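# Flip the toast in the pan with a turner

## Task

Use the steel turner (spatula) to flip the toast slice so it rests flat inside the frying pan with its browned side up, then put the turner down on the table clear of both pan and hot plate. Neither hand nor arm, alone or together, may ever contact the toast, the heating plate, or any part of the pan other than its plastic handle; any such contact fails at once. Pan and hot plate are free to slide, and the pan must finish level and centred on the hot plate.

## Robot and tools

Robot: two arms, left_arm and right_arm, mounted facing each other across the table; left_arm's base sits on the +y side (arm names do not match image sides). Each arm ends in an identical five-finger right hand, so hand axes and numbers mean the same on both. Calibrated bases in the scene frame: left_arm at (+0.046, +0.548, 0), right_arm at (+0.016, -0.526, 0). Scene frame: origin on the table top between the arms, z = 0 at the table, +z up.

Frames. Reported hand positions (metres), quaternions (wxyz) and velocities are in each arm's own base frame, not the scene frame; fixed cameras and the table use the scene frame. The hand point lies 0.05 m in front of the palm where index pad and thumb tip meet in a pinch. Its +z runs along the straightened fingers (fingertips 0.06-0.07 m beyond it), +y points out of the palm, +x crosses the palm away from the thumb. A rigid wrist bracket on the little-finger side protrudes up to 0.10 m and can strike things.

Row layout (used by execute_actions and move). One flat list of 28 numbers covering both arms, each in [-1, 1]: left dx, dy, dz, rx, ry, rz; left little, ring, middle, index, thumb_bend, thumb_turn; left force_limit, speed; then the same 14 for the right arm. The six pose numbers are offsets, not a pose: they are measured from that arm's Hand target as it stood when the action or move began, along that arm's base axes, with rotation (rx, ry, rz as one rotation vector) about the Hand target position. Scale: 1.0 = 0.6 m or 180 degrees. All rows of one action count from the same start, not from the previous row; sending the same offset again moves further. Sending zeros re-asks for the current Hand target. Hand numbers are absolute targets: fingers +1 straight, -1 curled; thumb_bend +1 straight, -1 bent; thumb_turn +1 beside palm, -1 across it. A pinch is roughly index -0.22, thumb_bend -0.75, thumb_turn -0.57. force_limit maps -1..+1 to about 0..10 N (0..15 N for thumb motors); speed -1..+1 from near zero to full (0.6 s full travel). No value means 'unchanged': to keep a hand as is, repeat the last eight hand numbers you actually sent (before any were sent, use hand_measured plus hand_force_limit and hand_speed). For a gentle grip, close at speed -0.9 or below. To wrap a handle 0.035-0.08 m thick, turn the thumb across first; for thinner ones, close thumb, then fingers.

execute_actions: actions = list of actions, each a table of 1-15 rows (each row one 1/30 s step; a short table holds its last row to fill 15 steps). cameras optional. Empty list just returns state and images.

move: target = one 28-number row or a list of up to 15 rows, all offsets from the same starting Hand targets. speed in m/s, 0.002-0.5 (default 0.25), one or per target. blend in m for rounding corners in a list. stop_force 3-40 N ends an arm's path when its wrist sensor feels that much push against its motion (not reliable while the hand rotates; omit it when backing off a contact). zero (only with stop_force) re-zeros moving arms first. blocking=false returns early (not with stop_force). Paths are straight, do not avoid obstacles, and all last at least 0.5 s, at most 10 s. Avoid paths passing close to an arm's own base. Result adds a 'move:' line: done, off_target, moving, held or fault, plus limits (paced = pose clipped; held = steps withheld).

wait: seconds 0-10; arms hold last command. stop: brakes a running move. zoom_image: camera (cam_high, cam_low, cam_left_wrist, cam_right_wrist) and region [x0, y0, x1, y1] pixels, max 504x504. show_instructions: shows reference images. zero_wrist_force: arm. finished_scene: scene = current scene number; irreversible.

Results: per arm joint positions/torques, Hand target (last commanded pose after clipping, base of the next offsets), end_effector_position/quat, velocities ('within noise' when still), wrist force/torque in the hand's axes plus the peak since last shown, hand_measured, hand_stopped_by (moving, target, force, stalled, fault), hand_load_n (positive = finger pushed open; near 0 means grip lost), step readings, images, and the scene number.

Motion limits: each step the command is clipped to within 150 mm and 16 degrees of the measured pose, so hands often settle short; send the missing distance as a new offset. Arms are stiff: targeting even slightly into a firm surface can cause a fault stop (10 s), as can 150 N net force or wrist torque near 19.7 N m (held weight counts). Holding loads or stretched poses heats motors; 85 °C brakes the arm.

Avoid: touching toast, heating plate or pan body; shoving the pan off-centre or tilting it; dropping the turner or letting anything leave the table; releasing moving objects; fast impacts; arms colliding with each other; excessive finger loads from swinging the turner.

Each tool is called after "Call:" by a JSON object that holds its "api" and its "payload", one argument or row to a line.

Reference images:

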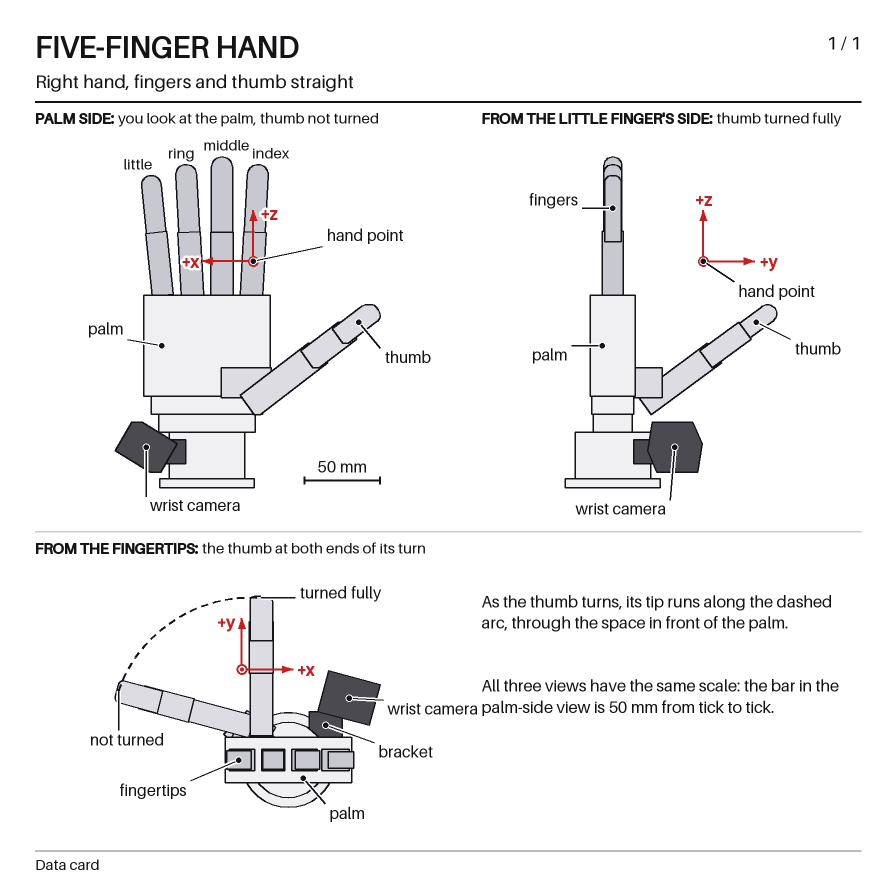

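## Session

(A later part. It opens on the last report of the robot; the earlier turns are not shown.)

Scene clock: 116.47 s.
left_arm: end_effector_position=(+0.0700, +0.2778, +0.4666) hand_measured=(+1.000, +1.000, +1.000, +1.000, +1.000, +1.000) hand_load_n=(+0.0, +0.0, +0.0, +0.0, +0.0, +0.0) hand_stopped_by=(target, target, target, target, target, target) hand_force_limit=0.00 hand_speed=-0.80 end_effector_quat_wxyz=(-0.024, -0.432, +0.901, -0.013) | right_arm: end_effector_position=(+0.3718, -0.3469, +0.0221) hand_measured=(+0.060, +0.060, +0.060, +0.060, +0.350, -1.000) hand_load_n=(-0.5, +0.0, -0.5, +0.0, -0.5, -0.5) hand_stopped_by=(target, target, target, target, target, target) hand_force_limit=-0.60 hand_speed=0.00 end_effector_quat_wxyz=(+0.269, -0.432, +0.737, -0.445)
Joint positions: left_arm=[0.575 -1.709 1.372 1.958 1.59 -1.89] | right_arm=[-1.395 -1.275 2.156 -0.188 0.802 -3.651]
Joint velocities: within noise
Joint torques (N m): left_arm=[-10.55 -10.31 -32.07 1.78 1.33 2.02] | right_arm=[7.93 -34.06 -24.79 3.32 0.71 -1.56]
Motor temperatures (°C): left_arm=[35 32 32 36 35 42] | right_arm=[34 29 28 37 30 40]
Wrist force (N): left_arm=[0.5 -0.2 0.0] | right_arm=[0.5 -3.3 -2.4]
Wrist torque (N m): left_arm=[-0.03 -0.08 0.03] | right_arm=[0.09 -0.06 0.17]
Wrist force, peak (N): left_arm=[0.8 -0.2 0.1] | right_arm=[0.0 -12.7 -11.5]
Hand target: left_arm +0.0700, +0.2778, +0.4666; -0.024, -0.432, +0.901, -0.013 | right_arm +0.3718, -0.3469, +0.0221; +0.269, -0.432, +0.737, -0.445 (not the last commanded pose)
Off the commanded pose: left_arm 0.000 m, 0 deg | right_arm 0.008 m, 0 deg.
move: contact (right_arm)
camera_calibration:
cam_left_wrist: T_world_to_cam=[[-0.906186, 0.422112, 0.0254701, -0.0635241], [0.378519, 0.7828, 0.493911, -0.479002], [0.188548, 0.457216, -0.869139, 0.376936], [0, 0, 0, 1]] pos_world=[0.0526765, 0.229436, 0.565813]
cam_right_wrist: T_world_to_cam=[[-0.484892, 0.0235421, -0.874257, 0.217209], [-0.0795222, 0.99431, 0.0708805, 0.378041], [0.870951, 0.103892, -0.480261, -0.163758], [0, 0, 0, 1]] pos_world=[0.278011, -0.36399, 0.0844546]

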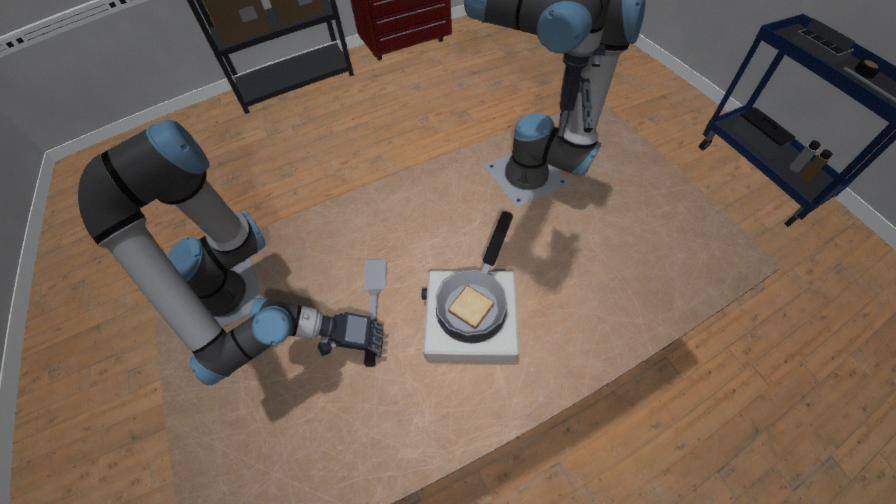

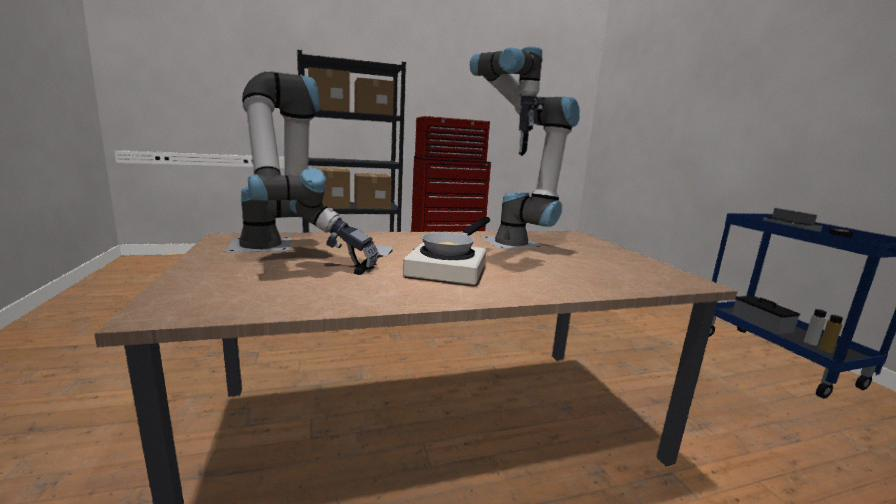

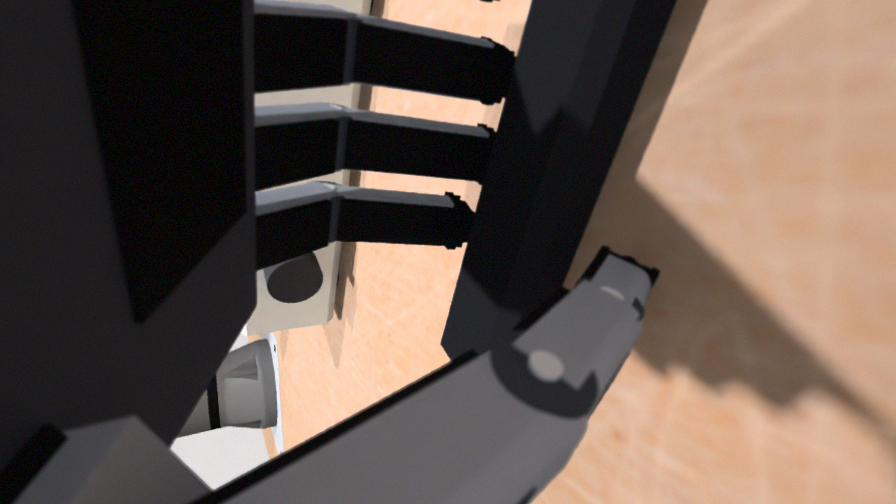

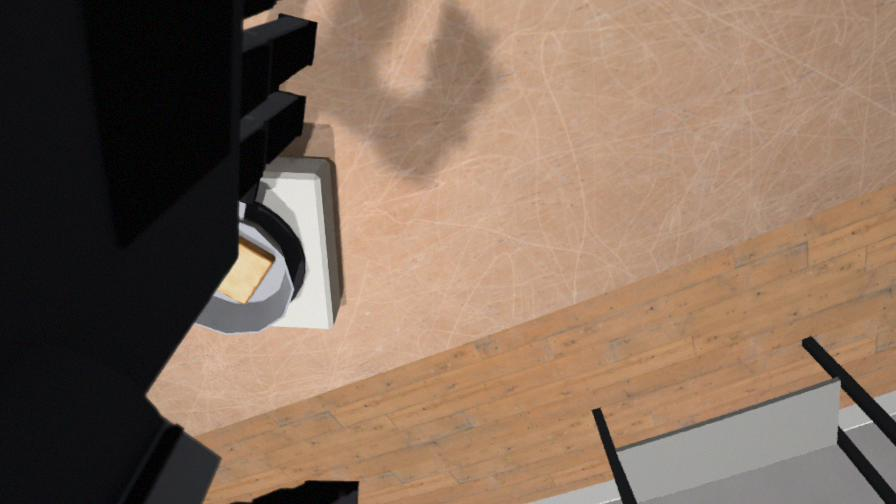

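Call:
{"api": "move", "payload": {
  "target": [0,0,0,0,0,0,1,1,1,1,1,1,0,-0.8,0,0,0.0015,0,0,0,0.06,0.06,0.06,0.06,-0.1,-1,-0.7,-0.7],
  "speed": 0.012
}}

Call:
{"api": "zoom_image", "payload": {
  "camera": "cam_left_wrist",
  "region": [350, 0, 800, 400]
}}

Call:
{"api": "zoom_image", "payload": {
  "camera": "cam_low",
  "region": [335, 190, 425, 280]
}}

Scene clock: 119.13 s.
left_arm: end_effector_position=(+0.0700, +0.2778, +0.4666) hand_measured=(+1.000, +1.000, +1.000, +1.000, +1.000, +1.000) hand_load_n=(+0.0, +0.0, +0.0, +0.0, +0.0, +0.0) hand_stopped_by=(target, target, target, target, target, target) hand_force_limit=0.00 hand_speed=-0.80 end_effector_quat_wxyz=(-0.024, -0.432, +0.901, -0.013) | right_arm: end_effector_position=(+0.3718, -0.3469, +0.0230) hand_measured=(+0.060, +0.060, +0.060, +0.060, -0.096, -1.000) hand_load_n=(+0.0, +1.0, +0.0, +0.0, +2.5, +0.0) hand_stopped_by=(target, target, target, target, force, target) hand_force_limit=-0.70 hand_speed=-0.70 end_effector_quat_wxyz=(+0.269, -0.432, +0.737, -0.445)
Joint positions: left_arm=[0.575 -1.709 1.372 1.958 1.59 -1.89] | right_arm=[-1.395 -1.277 2.155 -0.185 0.802 -3.651]
Joint velocities: within noise
Joint torques (N m): left_arm=[-10.5 -9.47 -32.9 1.97 1.31 2.39] | right_arm=[7.59 -25.36 -20.54 -0.68 -0.91 -1.46]
Motor temperatures (°C): left_arm=[35 32 32 36 35 42] | right_arm=[34 29 28 37 30 40]
Wrist force (N): left_arm=[0.3 -0.2 -0.3] | right_arm=[0.3 0.0 0.7]
Wrist torque (N m): left_arm=[-0.01 -0.03 0.01] | right_arm=[0.23 -0.10 0.17]
Wrist force, peak (N): left_arm=[0.8 0.1 0.3] | right_arm=[0.5 -3.3 -2.0]
Hand target: left_arm +0.0700, +0.2778, +0.4666; -0.024, -0.432, +0.901, -0.013 | right_arm +0.3718, -0.3469, +0.0230; +0.269, -0.432, +0.737, -0.445
Off the commanded pose: left_arm 0.000 m, 0 deg | right_arm 0.000 m, 0 deg.
move: done
camera_calibration:
cam_left_wrist: T_world_to_cam=[[-0.906186, 0.422112, 0.0254701, -0.0635241], [0.378519, 0.7828, 0.493911, -0.479002], [0.188548, 0.457216, -0.869139, 0.376936], [0, 0, 0, 1]] pos_world=[0.0526765, 0.229436, 0.565813]
cam_right_wrist: T_world_to_cam=[[-0.484895, 0.0235287, -0.874256, 0.218001], [-0.0795135, 0.994312, 0.0708608, 0.377982], [0.87095, 0.103875, -0.480266, -0.163325], [0, 0, 0, 1]] pos_world=[0.27801, -0.363996, 0.0853653]

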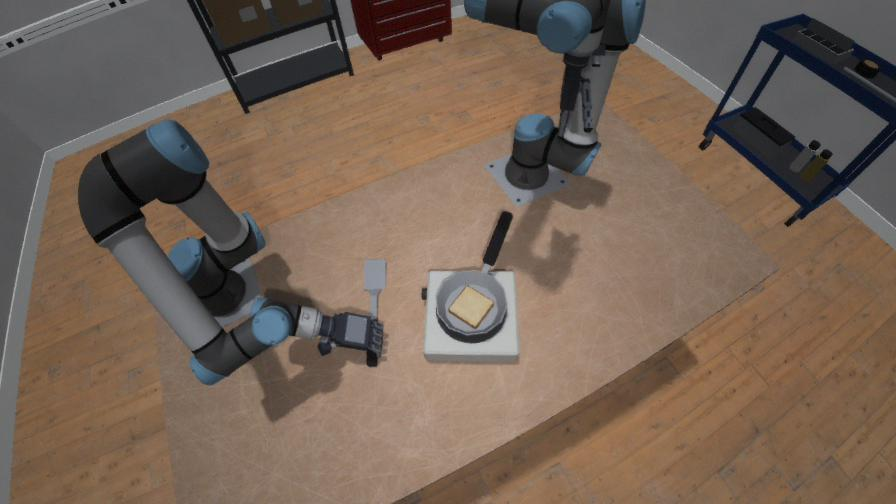

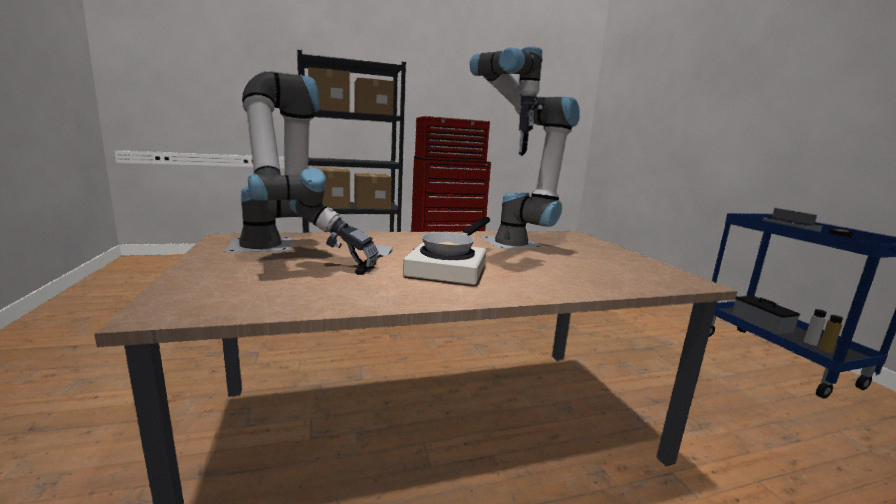

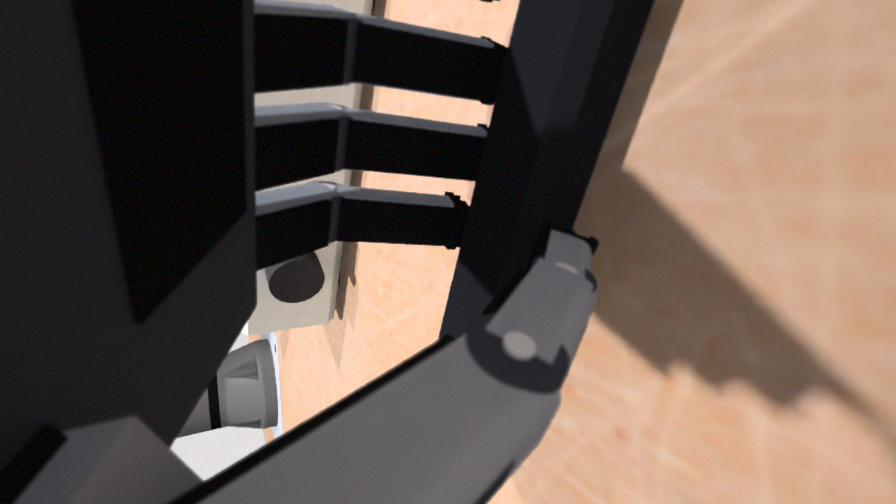

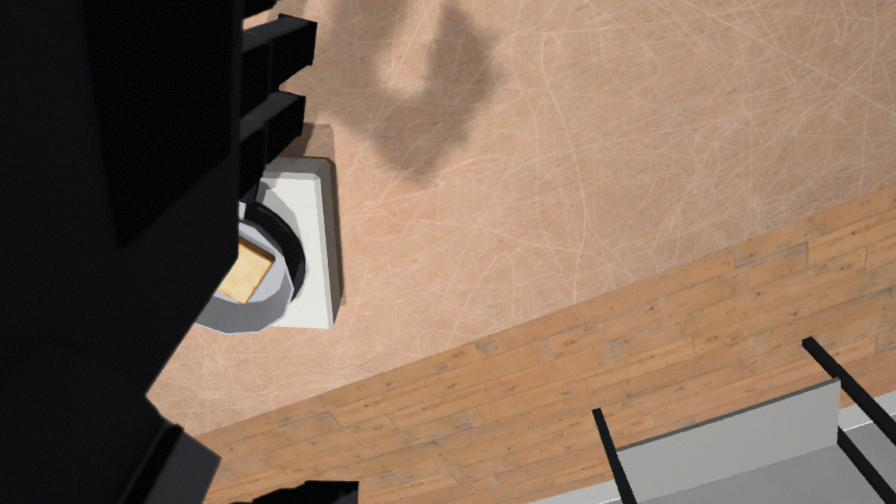

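Scaled by 1.120 from the camera's 896x504 image, which has a finer 1280x720 frame.

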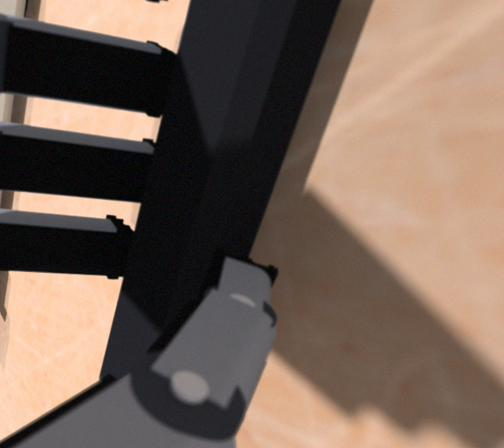

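Scaled by 5.600 from the camera's 896x504 image, which has a finer 1280x720 frame.

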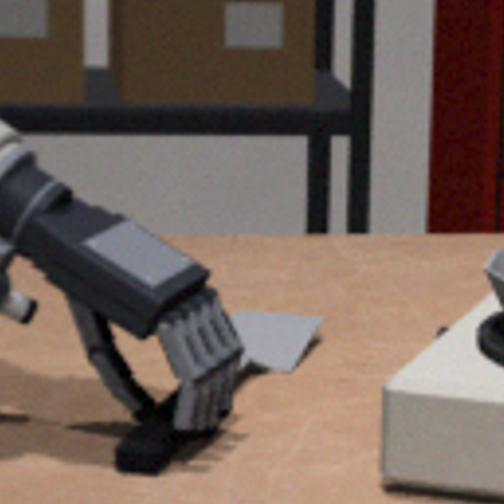

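Call:
{"api": "move", "payload": {
  "target": [0,0,0,0,0,0,1,1,1,1,1,1,0,-0.8,0,0,0,0,0,0,-0.3,-0.3,-0.3,-0.3,-0.1,-1,-0.1,-0.85],
  "speed": 0.012
}}

Call:
{"api": "zoom_image", "payload": {
  "camera": "cam_left_wrist",
  "region": [350, 0, 800, 400]
}}

Call:
{"api": "zoom_image", "payload": {
  "camera": "cam_low",
  "region": [335, 190, 425, 280]
}}

Scene clock: 122.07 s.
left_arm: end_effector_position=(+0.0700, +0.2778, +0.4666) hand_measured=(+1.000, +1.000, +1.000, +1.000, +1.000, +1.000) hand_load_n=(+0.0, +0.0, +0.0, +0.0, +0.0, +0.0) hand_stopped_by=(target, target, target, target, target, target) hand_force_limit=0.00 hand_speed=-0.80 end_effector_quat_wxyz=(-0.024, -0.432, +0.901, -0.013) | right_arm: end_effector_position=(+0.3718, -0.3469, +0.0230) hand_measured=(-0.080, +0.020, +0.028, -0.004, -0.094, -1.000) hand_load_n=(+6.0, +5.0, +2.0, +7.5, +9.5, +7.5) hand_stopped_by=(force, force, force, force, force, target) hand_force_limit=-0.10 hand_speed=-0.85 end_effector_quat_wxyz=(+0.269, -0.432, +0.737, -0.445)
Joint positions: left_arm=[0.575 -1.709 1.372 1.958 1.59 -1.89] | right_arm=[-1.395 -1.277 2.155 -0.185 0.802 -3.651]
Joint velocities: within noise
Joint torques (N m): left_arm=[-11.57 -10.1 -32.2 1.68 1.41 2.58] | right_arm=[7.66 -25.72 -8.65 -0.8 -1.5 -1.33]
Motor temperatures (°C): left_arm=[35 32 32 36 35 42] | right_arm=[34 29 28 37 30 40]
Wrist force (N): left_arm=[0.5 -0.3 0.0] | right_arm=[-0.1 -5.4 -0.3]
Wrist torque (N m): left_arm=[-0.05 -0.07 0.02] | right_arm=[0.11 -0.23 0.08]
Wrist force, peak (N): left_arm=[0.8 -0.1 -0.1] | right_arm=[0.0 -5.6 -0.1]
Hand target: left_arm +0.0700, +0.2778, +0.4666; -0.024, -0.432, +0.901, -0.013 | right_arm +0.3718, -0.3469, +0.0230; +0.269, -0.432, +0.737, -0.445
Off the commanded pose: left_arm 0.000 m, 0 deg | right_arm 0.000 m, 0 deg.
move: done
camera_calibration:
cam_left_wrist: T_world_to_cam=[[-0.906186, 0.422112, 0.02547, -0.0635242], [0.37852, 0.782799, 0.493911, -0.479002], [0.188548, 0.457216, -0.869139, 0.376936], [0, 0, 0, 1]] pos_world=[0.0526765, 0.229436, 0.565813]
cam_right_wrist: T_world_to_cam=[[-0.484872, 0.0235172, -0.874269, 0.217991], [-0.0795496, 0.994309, 0.0708645, 0.377984], [0.87096, 0.103908, -0.480242, -0.163325], [0, 0, 0, 1]] pos_world=[0.278015, -0.363988, 0.0853613]

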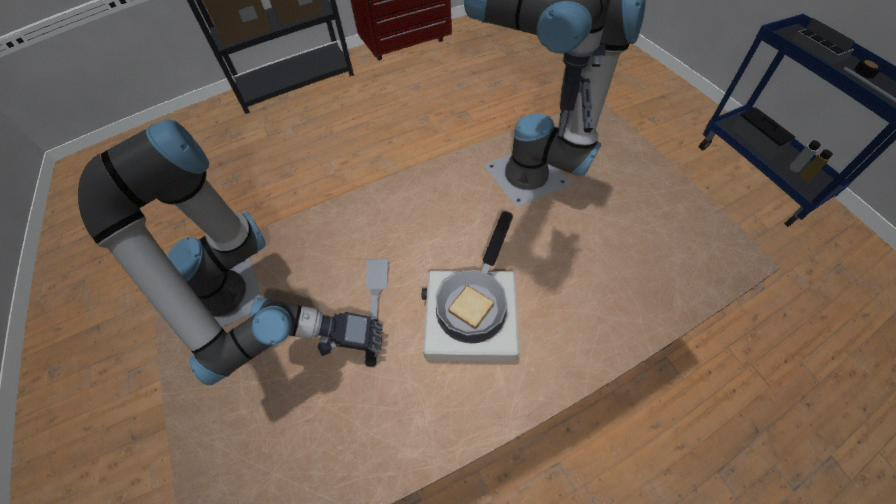

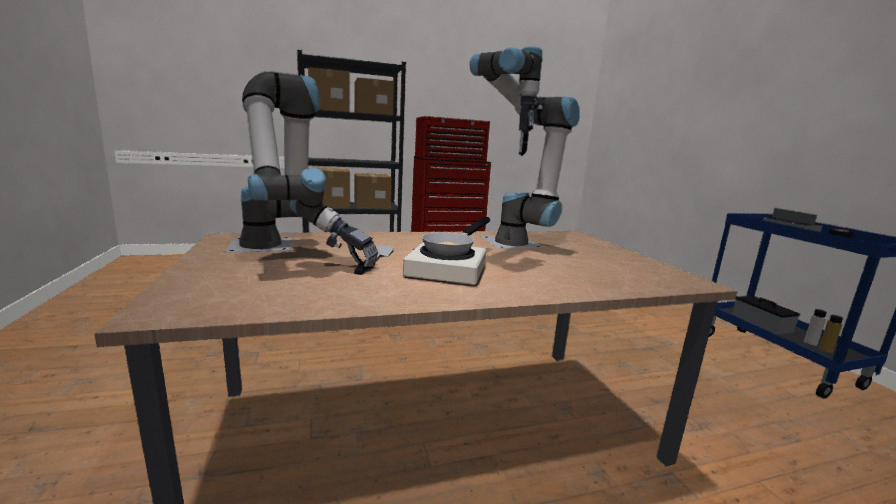

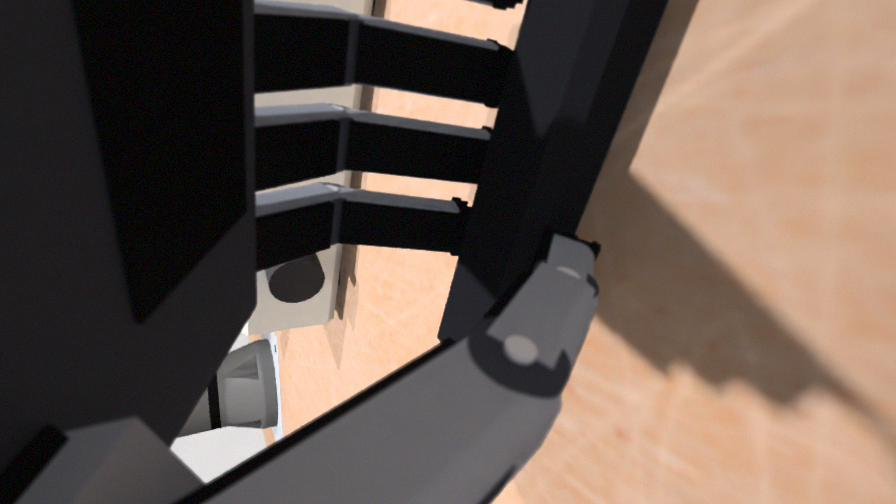

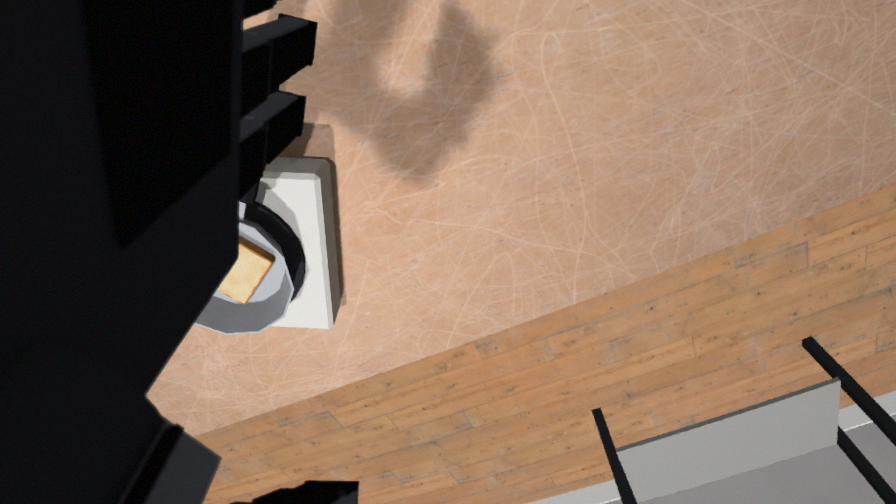

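Scaled by 1.120 from the camera's 896x504 image, which has a finer 1280x720 frame.

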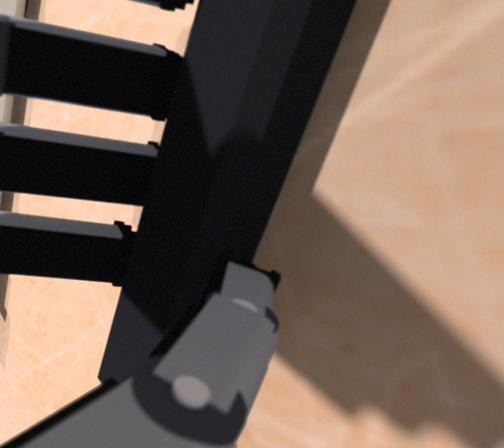

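Scaled by 5.600 from the camera's 896x504 image, which has a finer 1280x720 frame.

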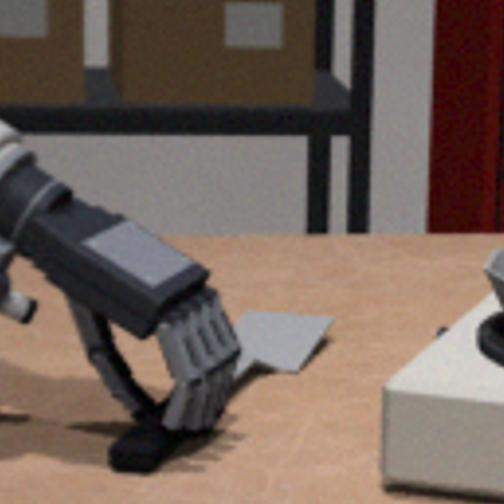

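Call:
{"api": "move", "payload": {
  "target": [0,0,0,0,0,0,1,1,1,1,1,1,0,-0.8,0,0,0.25,0,0,0,-0.3,-0.3,-0.3,-0.3,-0.1,-1,-0.1,-0.85],
  "speed": 0.08
}}

Call:
{"api": "zoom_image", "payload": {
  "camera": "cam_low",
  "region": [320, 130, 430, 280]
}}

Call:
{"api": "zoom_image", "payload": {
  "camera": "cam_left_wrist",
  "region": [350, 0, 800, 400]
}}

Scene clock: 125.23 s.
left_arm: end_effector_position=(+0.0700, +0.2778, +0.4666) hand_measured=(+1.000, +1.000, +1.000, +1.000, +1.000, +1.000) hand_load_n=(+0.0, +0.0, +0.0, +0.0, +0.0, +0.0) hand_stopped_by=(target, target, target, target, target, target) hand_force_limit=0.00 hand_speed=-0.80 end_effector_quat_wxyz=(-0.024, -0.432, +0.901, -0.013) | right_arm: end_effector_position=(+0.3718, -0.3469, +0.1730) hand_measured=(-0.080, +0.020, +0.028, -0.004, -0.098, -1.000) hand_load_n=(+0.0, +0.0, +0.0, +0.0, +0.0, +0.0) hand_stopped_by=(force, force, force, force, force, target) hand_force_limit=-0.10 hand_speed=-0.85 end_effector_quat_wxyz=(+0.269, -0.432, +0.737, -0.445)
Joint positions: left_arm=[0.575 -1.709 1.372 1.958 1.59 -1.89] | right_arm=[-1.395 -1.524 1.971 0.246 0.802 -3.651]
Joint velocities: within noise
Joint torques (N m): left_arm=[-9.9 -10.67 -32.58 1.55 1.24 2.5] | right_arm=[-8.83 -20.42 -15.03 -0.18 -2.77 -1.04]
Motor temperatures (°C): left_arm=[35 32 32 36 35 42] | right_arm=[34 29 28 37 30 40]
Wrist force (N): left_arm=[0.5 0.0 -0.3] | right_arm=[-0.1 -0.5 0.4]
Wrist torque (N m): left_arm=[0.01 -0.07 0.03] | right_arm=[0.21 0.01 0.14]
Wrist force, peak (N): left_arm=[0.8 -0.2 0.1] | right_arm=[-0.1 -5.4 -0.5]
Hand target: left_arm +0.0700, +0.2778, +0.4666; -0.024, -0.432, +0.901, -0.013 | right_arm +0.3718, -0.3469, +0.1730; +0.269, -0.432, +0.737, -0.445
Off the commanded pose: left_arm 0.000 m, 0 deg | right_arm 0.000 m, 0 deg.
move: done
camera_calibration:
cam_left_wrist: T_world_to_cam=[[-0.906186, 0.422113, 0.0254697, -0.063524], [0.37852, 0.782799, 0.493911, -0.479002], [0.188548, 0.457216, -0.869139, 0.376936], [0, 0, 0, 1]] pos_world=[0.0526766, 0.229436, 0.565813]
cam_right_wrist: T_world_to_cam=[[-0.484881, 0.023355, -0.874268, 0.3491], [-0.0795621, 0.99432, 0.0706883, 0.367432], [0.870953, 0.103834, -0.480269, -0.0913017], [0, 0, 0, 1]] pos_world=[0.278025, -0.364018, 0.235384]

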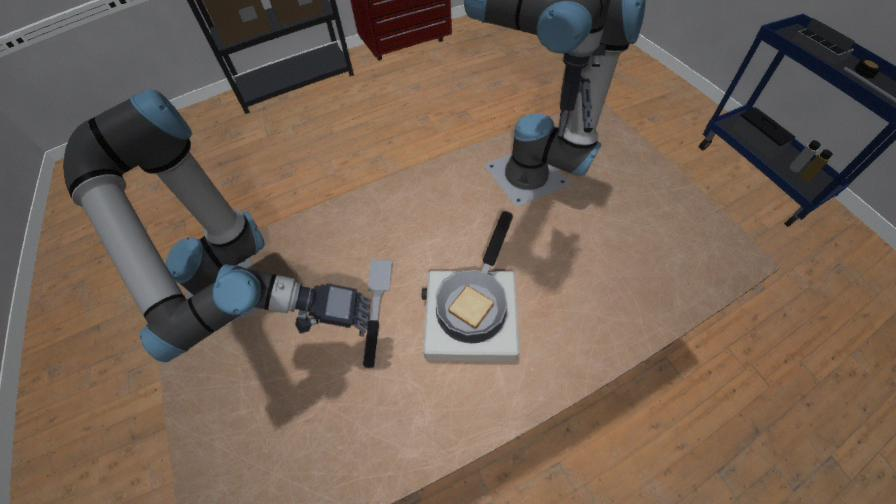

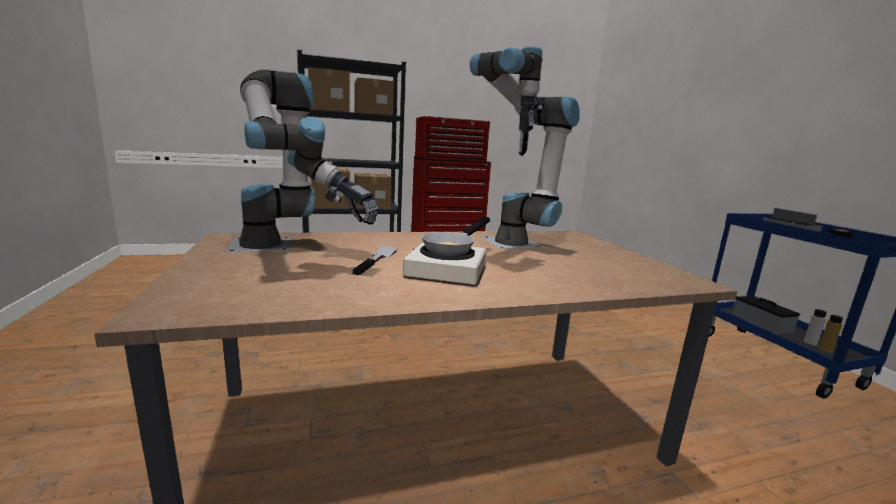

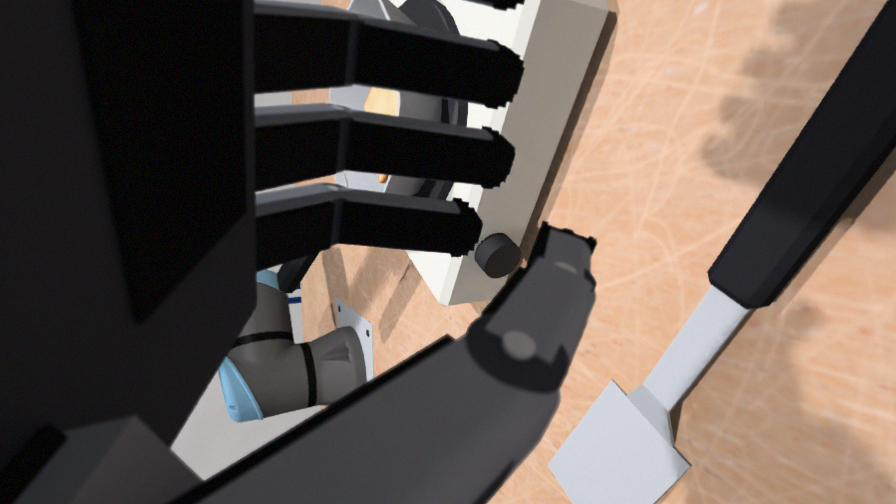

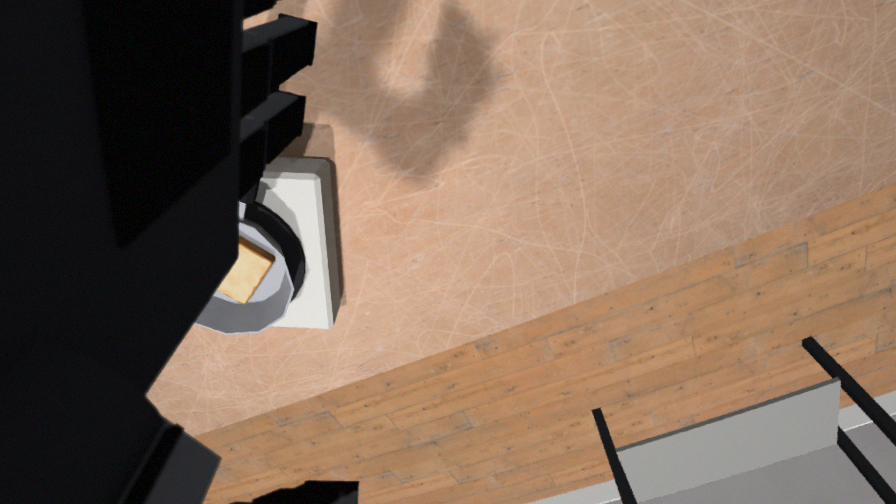

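Scaled by 3.360 from the camera's 896x504 image, which has a finer 1280x720 frame.

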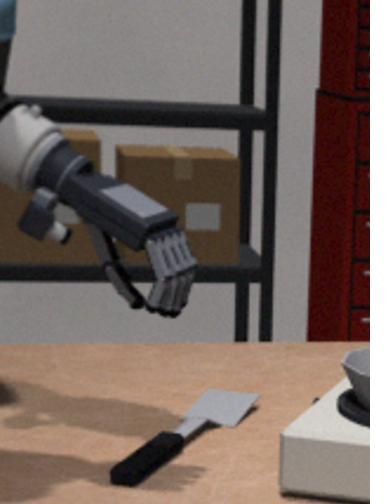

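Scaled by 1.120 from the camera's 896x504 image, which has a finer 1280x720 frame.

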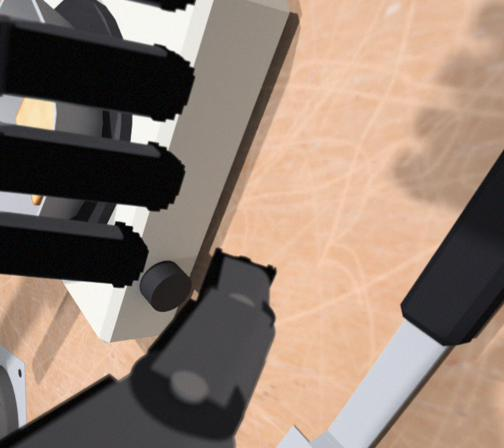

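Call:
{"api": "zoom_image", "payload": {
  "camera": "cam_left_wrist",
  "region": [520, 200, 896, 504]
}}

Call:
{"api": "move", "payload": {
  "target": [0,0,0,0,0,0,1,1,1,1,1,1,0,-0.8,0,0,-0.235,0,0,0,0.07,0.07,0.07,0.07,0.1,-1,-0.6,0],
  "speed": 0.1,
  "cameras": ["cam_low"]
}}

Call:
{"api": "zoom_image", "payload": {
  "camera": "cam_low",
  "region": [335, 190, 425, 280]
}}

Scaled by 1.340 from the camera's 896x504 image, which has a finer 1280x720 frame.

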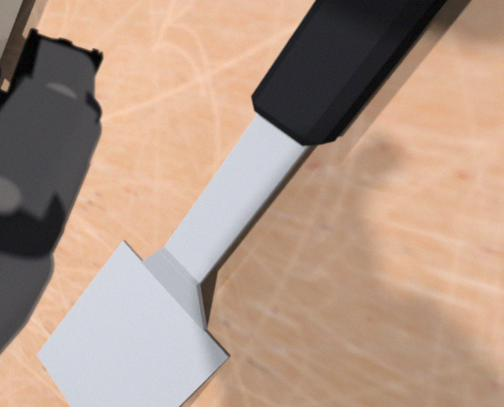

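Scene clock: 133.43 s.
left_arm: end_effector_position=(+0.0700, +0.2778, +0.4666) hand_measured=(+1.000, +1.000, +1.000, +1.000, +1.000, +1.000) hand_load_n=(+0.0, +0.0, +0.0, +0.0, +0.0, +0.0) hand_stopped_by=(target, target, target, target, target, target) hand_force_limit=0.00 hand_speed=-0.80 end_effector_quat_wxyz=(-0.024, -0.432, +0.901, -0.013) | right_arm: end_effector_position=(+0.3718, -0.3469, +0.0320) hand_measured=(+0.070, +0.070, +0.070, +0.070, +0.100, -1.000) hand_load_n=(+0.0, +0.0, +0.0, +0.0, +0.0, +0.0) hand_stopped_by=(target, target, target, target, target, target) hand_force_limit=-0.60 hand_speed=0.00 end_effector_quat_wxyz=(+0.269, -0.432, +0.737, -0.445)
Joint positions: left_arm=[0.575 -1.709 1.372 1.958 1.59 -1.89] | right_arm=[-1.395 -1.297 2.148 -0.159 0.802 -3.651]
Joint velocities: within noise
Joint torques (N m): left_arm=[-10.59 -9.01 -32.22 1.3 1.39 2.48] | right_arm=[8.27 -25.96 -26.6 1.11 0.63 1.31]
Motor temperatures (°C): left_arm=[35 32 32 36 35 42] | right_arm=[33 29 28 37 30 40]
Wrist force (N): left_arm=[0.3 0.0 -0.2] | right_arm=[0.4 -0.4 0.5]
Wrist torque (N m): left_arm=[0.02 -0.04 0.02] | right_arm=[0.26 -0.08 0.21]
Wrist force, peak (N): left_arm=[0.7 -0.4 0.0] | right_arm=[0.2 -1.2 0.1]
Hand target: left_arm +0.0700, +0.2778, +0.4666; -0.024, -0.432, +0.901, -0.013 | right_arm +0.3718, -0.3469, +0.0320; +0.269, -0.432, +0.737, -0.445
Off the commanded pose: left_arm 0.000 m, 0 deg | right_arm 0.000 m, 0 deg.
move: done
Images, in order (width x height): cam_low 896x504.

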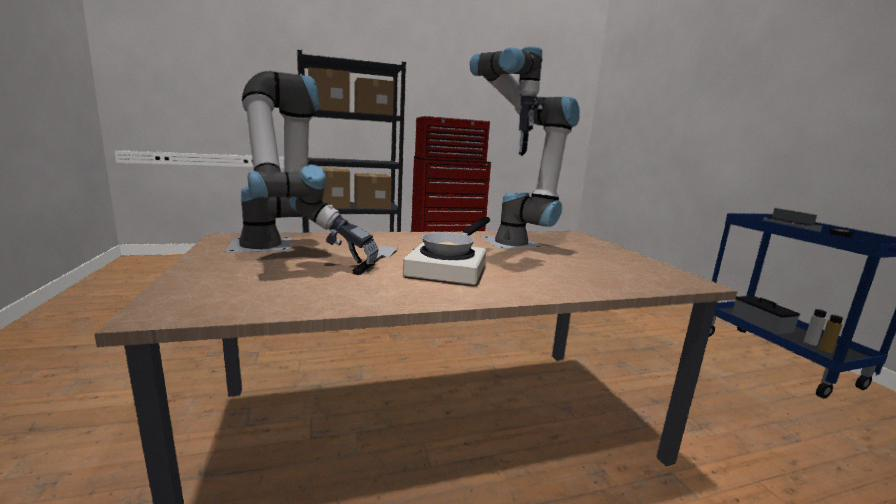

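Scaled by 5.600 from the camera's 896x504 image, which has a finer 1280x720 frame.

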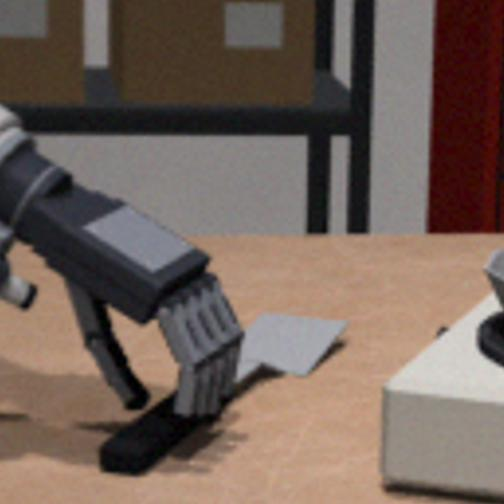

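Call:
{"api": "move", "payload": {
  "target": [0,0,0,0,0,0,1,1,1,1,1,1,0,-0.8,0,0,-0.045,0,0,0,0.07,0.07,0.07,0.07,0.12,-1,-0.6,0],
  "speed": 0.01,
  "stop_force": 4
}}

Call:
{"api": "zoom_image", "payload": {
  "camera": "cam_low",
  "region": [335, 190, 425, 280]
}}

Call:
{"api": "zoom_image", "payload": {
  "camera": "cam_left_wrist",
  "region": [350, 0, 800, 400]
}}

Scene clock: 137.37 s.
left_arm: end_effector_position=(+0.0700, +0.2778, +0.4666) hand_measured=(+1.000, +1.000, +1.000, +1.000, +1.000, +1.000) hand_load_n=(+0.0, +0.0, +0.0, +0.0, +0.0, +0.0) hand_stopped_by=(target, target, target, target, target, target) hand_force_limit=0.00 hand_speed=-0.80 end_effector_quat_wxyz=(-0.024, -0.432, +0.901, -0.013) | right_arm: end_effector_position=(+0.3718, -0.3469, +0.0191) hand_measured=(+0.070, +0.070, +0.070, +0.070, +0.120, -1.000) hand_load_n=(-0.5, +0.0, +0.0, +0.0, +0.0, +0.0) hand_stopped_by=(target, target, target, target, target, target) hand_force_limit=-0.60 hand_speed=0.00 end_effector_quat_wxyz=(+0.269, -0.432, +0.737, -0.445)
Joint positions: left_arm=[0.575 -1.709 1.372 1.958 1.59 -1.89] | right_arm=[-1.395 -1.269 2.158 -0.196 0.802 -3.651]
Joint velocities: within noise
Joint torques (N m): left_arm=[-11.44 -10.02 -31.38 1.53 1.31 2.49] | right_arm=[8.12 -33.85 -23.51 3.49 0.67 -1.29]
Motor temperatures (°C): left_arm=[35 32 32 36 35 42] | right_arm=[33 29 28 37 30 40]
Wrist force (N): left_arm=[0.6 -0.4 -0.1] | right_arm=[0.6 -3.6 -1.2]
Wrist torque (N m): left_arm=[-0.05 -0.09 0.03] | right_arm=[0.29 -0.05 0.13]
Wrist force, peak (N): left_arm=[0.5 -0.6 -0.1] | right_arm=[1.0 -12.6 -7.9]
Hand target: left_arm +0.0700, +0.2778, +0.4666; -0.024, -0.432, +0.901, -0.013 | right_arm +0.3718, -0.3469, +0.0191; +0.269, -0.432, +0.737, -0.445 (not the last commanded pose)
Off the commanded pose: left_arm 0.000 m, 0 deg | right_arm 0.014 m, 0 deg.
move: contact (right_arm)
camera_calibration:
cam_left_wrist: T_world_to_cam=[[-0.906186, 0.422112, 0.0254698, -0.0635241], [0.37852, 0.782799, 0.493911, -0.479002], [0.188548, 0.457216, -0.869139, 0.376936], [0, 0, 0, 1]] pos_world=[0.0526766, 0.229436, 0.565813]
cam_right_wrist: T_world_to_cam=[[-0.4849, 0.023534, -0.874253, 0.214634], [-0.0795296, 0.99431, 0.0708765, 0.37825], [0.870946, 0.103897, -0.480269, -0.165168], [0, 0, 0, 1]] pos_world=[0.27801, -0.363989, 0.08151]

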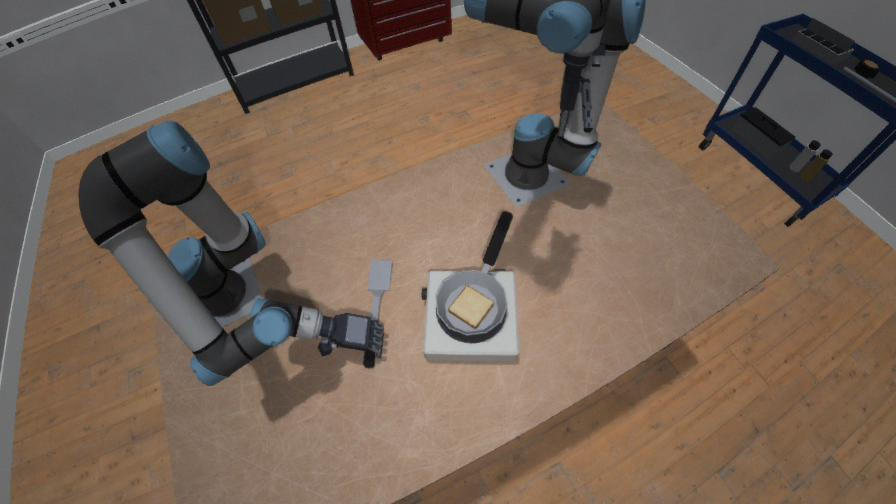

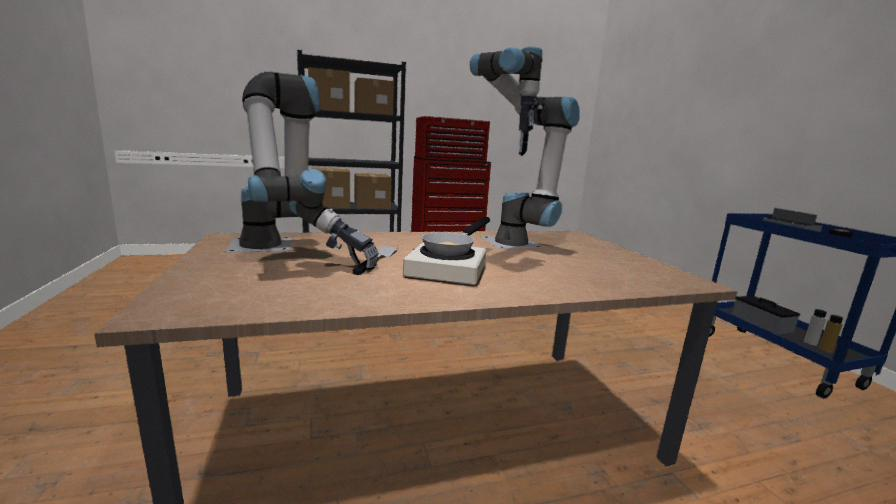

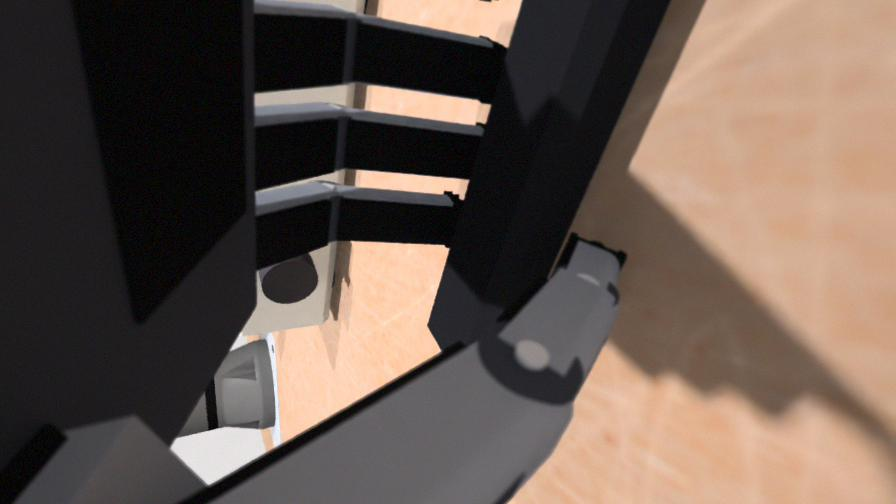

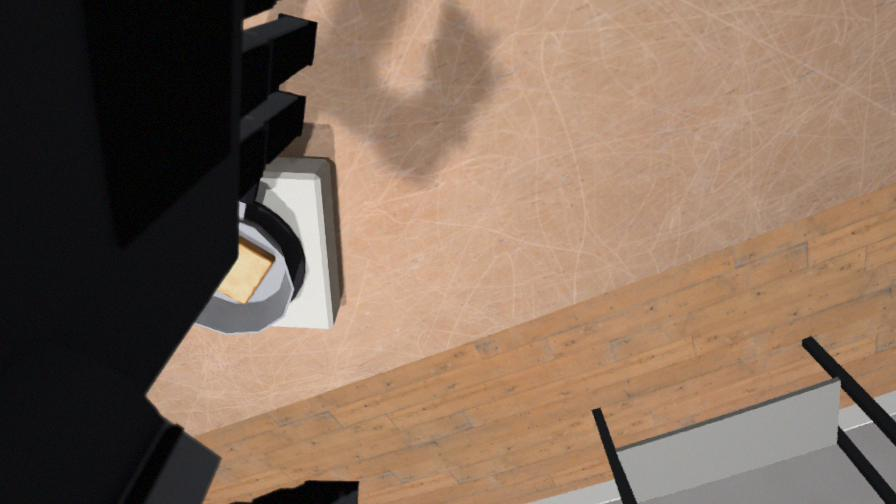

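Scaled by 5.600 from the camera's 896x504 image, which has a finer 1280x720 frame.

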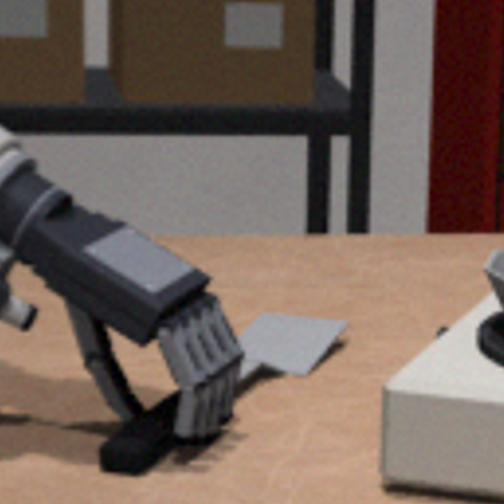

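Scaled by 1.120 from the camera's 896x504 image, which has a finer 1280x720 frame.

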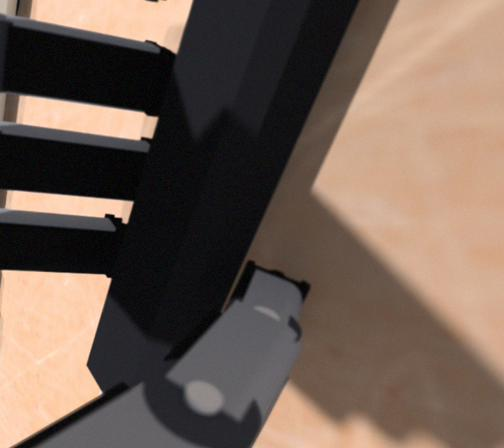

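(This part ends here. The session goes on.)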